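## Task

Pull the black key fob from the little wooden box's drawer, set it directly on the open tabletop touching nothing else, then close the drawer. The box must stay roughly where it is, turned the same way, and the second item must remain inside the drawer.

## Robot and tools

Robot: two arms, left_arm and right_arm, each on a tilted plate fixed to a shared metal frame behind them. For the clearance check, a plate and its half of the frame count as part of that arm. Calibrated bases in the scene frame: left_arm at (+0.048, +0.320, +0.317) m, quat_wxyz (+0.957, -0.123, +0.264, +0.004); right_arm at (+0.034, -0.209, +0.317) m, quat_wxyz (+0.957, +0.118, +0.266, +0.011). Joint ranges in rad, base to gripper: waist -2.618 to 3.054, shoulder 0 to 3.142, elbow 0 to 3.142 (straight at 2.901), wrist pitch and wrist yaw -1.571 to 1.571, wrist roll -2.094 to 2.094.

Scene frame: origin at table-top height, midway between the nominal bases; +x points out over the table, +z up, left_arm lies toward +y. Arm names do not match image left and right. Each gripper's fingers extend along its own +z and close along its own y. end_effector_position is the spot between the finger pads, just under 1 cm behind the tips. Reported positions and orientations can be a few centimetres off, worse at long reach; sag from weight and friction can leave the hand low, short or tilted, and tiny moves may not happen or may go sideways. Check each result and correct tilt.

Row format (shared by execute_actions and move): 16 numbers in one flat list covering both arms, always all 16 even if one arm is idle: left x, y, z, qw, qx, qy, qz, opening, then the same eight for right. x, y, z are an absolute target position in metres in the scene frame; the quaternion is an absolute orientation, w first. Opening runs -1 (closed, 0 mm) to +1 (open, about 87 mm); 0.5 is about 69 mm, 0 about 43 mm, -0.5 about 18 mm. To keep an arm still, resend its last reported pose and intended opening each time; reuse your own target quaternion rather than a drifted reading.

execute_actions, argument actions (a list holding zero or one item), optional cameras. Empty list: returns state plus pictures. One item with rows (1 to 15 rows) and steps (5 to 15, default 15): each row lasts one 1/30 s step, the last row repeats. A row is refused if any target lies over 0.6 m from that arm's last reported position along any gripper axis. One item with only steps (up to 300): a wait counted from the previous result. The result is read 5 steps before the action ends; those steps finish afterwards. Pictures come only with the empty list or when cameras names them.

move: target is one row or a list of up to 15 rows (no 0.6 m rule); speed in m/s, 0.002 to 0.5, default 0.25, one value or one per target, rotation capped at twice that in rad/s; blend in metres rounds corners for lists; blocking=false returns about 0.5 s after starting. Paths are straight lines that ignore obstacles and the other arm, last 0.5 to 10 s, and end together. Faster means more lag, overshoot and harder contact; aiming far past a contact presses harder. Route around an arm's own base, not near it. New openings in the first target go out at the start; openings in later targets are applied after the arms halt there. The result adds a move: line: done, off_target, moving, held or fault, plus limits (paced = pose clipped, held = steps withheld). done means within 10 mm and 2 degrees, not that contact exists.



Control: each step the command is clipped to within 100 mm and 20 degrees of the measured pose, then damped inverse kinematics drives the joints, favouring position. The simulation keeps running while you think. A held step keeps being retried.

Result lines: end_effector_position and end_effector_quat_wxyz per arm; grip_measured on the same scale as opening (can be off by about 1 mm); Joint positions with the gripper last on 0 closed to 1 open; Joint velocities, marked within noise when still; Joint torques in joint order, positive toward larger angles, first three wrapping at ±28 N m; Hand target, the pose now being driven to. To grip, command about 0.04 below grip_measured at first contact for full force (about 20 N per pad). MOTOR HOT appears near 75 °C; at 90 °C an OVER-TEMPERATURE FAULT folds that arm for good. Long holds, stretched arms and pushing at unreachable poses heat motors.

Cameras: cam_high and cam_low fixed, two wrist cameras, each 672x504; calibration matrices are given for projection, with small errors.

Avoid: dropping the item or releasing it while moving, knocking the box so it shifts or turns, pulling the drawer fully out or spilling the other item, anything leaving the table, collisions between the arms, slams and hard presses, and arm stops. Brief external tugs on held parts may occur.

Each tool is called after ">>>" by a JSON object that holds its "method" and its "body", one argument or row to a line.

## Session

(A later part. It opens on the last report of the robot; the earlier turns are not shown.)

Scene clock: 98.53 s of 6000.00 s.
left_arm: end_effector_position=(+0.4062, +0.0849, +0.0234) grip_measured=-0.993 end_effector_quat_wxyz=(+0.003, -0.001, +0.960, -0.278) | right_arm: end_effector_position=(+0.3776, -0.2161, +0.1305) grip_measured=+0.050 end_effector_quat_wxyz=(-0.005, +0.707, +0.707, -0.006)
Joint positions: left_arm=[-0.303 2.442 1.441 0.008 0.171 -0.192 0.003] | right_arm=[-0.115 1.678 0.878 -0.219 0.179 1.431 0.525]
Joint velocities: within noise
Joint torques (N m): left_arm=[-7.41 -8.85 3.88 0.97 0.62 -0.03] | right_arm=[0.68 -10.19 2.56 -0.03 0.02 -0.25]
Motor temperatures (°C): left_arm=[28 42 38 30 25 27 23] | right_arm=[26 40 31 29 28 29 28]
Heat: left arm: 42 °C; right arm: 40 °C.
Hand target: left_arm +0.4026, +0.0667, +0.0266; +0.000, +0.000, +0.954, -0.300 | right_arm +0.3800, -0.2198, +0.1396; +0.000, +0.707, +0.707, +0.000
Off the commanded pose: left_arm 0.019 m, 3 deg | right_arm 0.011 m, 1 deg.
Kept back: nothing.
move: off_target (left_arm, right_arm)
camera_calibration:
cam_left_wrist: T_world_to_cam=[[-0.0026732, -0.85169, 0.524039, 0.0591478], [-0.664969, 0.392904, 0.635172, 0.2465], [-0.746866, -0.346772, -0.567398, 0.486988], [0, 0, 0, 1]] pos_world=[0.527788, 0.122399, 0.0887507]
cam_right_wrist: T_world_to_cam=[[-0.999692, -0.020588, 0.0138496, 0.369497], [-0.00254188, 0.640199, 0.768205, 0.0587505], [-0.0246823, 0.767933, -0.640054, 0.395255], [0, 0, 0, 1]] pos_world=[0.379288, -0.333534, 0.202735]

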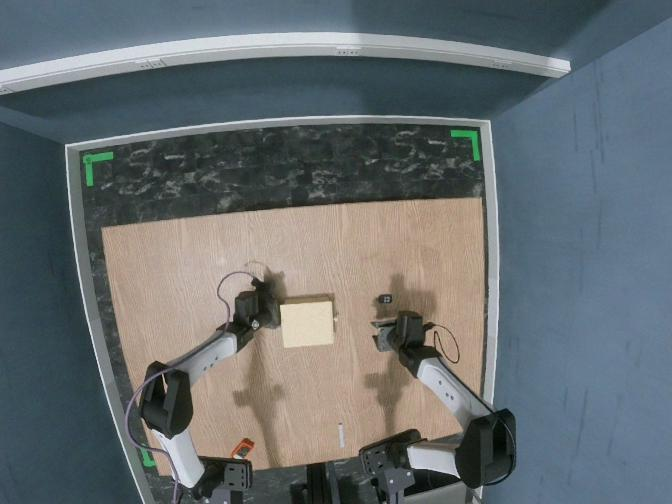

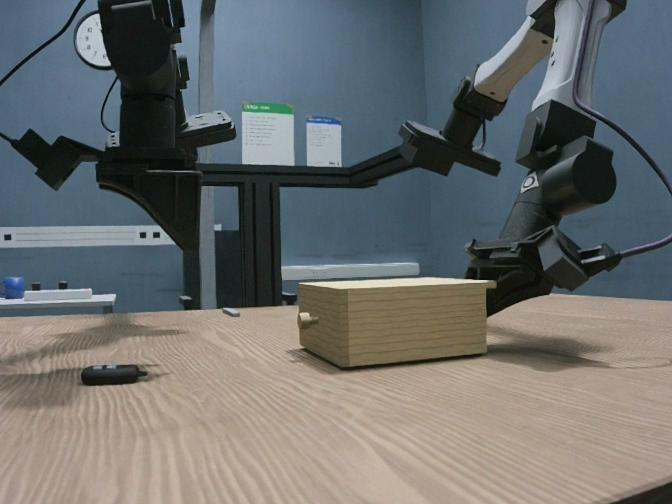

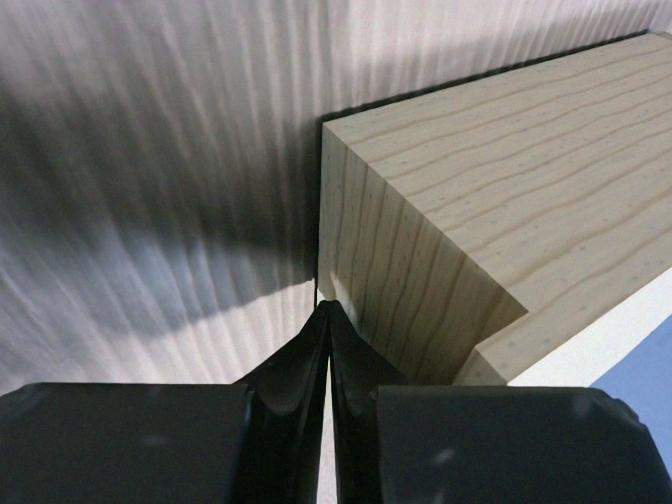

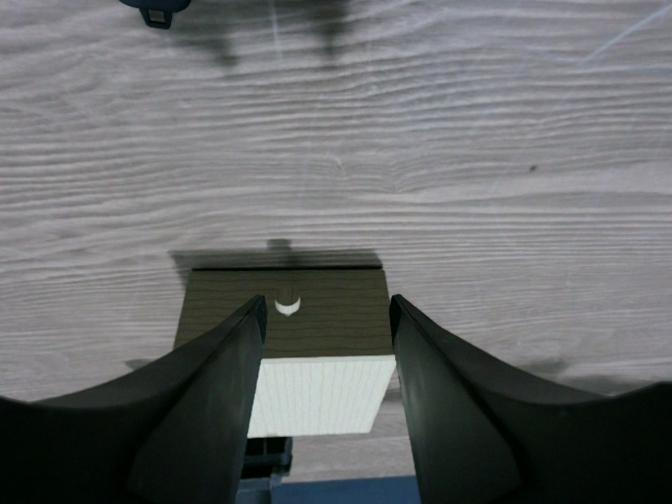

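>>> {"method": "move", "body": {
  "target": [0.39,0.15,0.04,0,0,0.9537,-0.3007,-1,0.38,-0.22,0.14,0,0.7071,0.7071,0,0.05],
  "speed": 0.15
}}

>>> {"method": "zoom_image", "body": {
  "camera": "cam_low",
  "region": [250, 250, 510, 400]
}}

Scene clock: 99.80 s of 6000.00 s.
left_arm: end_effector_position=(+0.3825, +0.1487, +0.0328) grip_measured=-0.993 end_effector_quat_wxyz=(-0.011, -0.003, +0.956, -0.293) | right_arm: end_effector_position=(+0.3770, -0.2158, +0.1306) grip_measured=+0.050 end_effector_quat_wxyz=(-0.006, +0.706, +0.708, -0.007)
Joint positions: left_arm=[-0.164 2.315 1.249 0.025 0.277 -0.078 0.003] | right_arm=[-0.115 1.678 0.878 -0.221 0.177 1.429 0.525]
Joint velocities: within noise
Joint torques (N m): left_arm=[-3.67 -11.84 1.5 0.66 0.48 0.32] | right_arm=[0.72 -10.06 2.61 -0.03 -0.02 -0.25]
Motor temperatures (°C): left_arm=[28 43 38 30 25 27 23] | right_arm=[26 40 31 29 28 29 28]
Heat: left arm: 43 °C; right arm: 40 °C.
Hand target: left_arm +0.3899, +0.1499, +0.0398; +0.000, +0.000, +0.954, -0.301 | right_arm +0.3799, -0.2199, +0.1396; +0.000, +0.707, +0.707, +0.000
Off the commanded pose: left_arm 0.010 m, 2 deg | right_arm 0.011 m, 1 deg.
Kept back: nothing.
move: off_target (right_arm)
camera_calibration:
cam_left_wrist: T_world_to_cam=[[0.00876809, -0.835582, 0.549296, 0.100859], [-0.645902, 0.414616, 0.641019, 0.188997], [-0.76337, -0.360412, -0.536068, 0.504043], [0, 0, 0, 1]] pos_world=[0.50596, 0.187578, 0.0936492]
cam_right_wrist: T_world_to_cam=[[-0.99962, -0.0225123, 0.0158923, 0.368182], [-0.00216387, 0.639058, 0.769156, 0.0580047], [-0.0274716, 0.768829, -0.638864, 0.396161], [0, 0, 0, 1]] pos_world=[0.379051, -0.33336, 0.202627]

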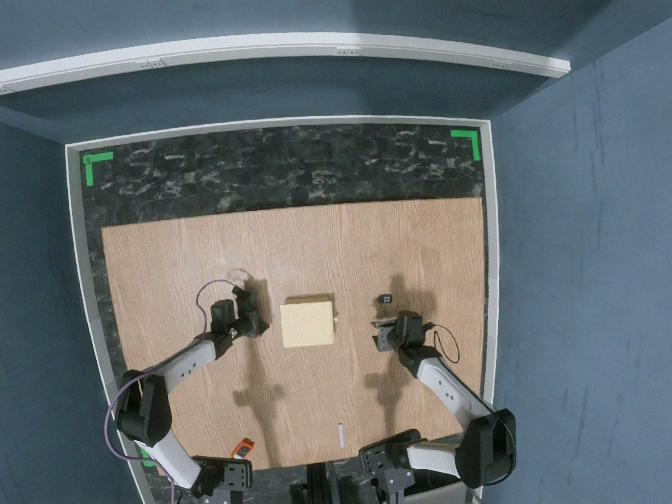

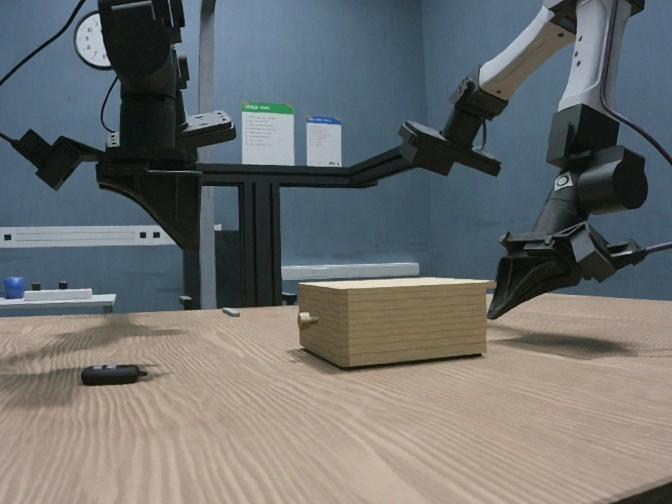

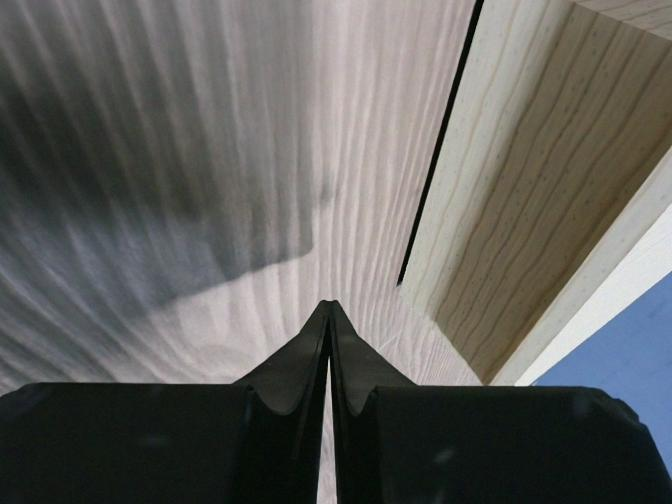

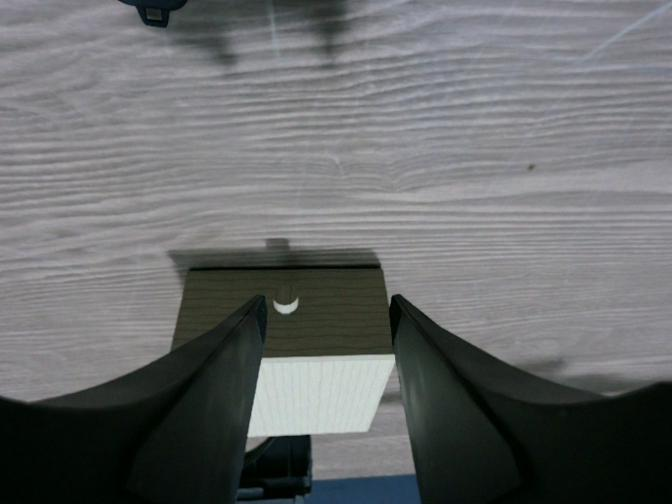

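Scaled by 1.938 from the camera's 672x504 image, which has a finer 960x720 frame.

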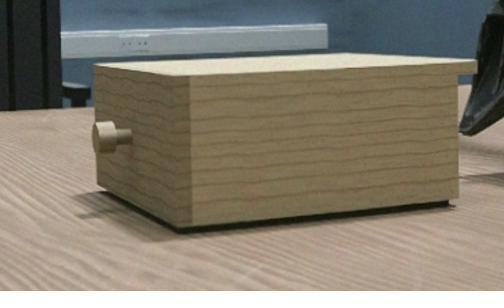

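Shut, the fob is on the table, and the box is near its original place.

>>> {"method": "finished_scene", "body": {
  "scene": 1
}}

The scene is finished: the task was done.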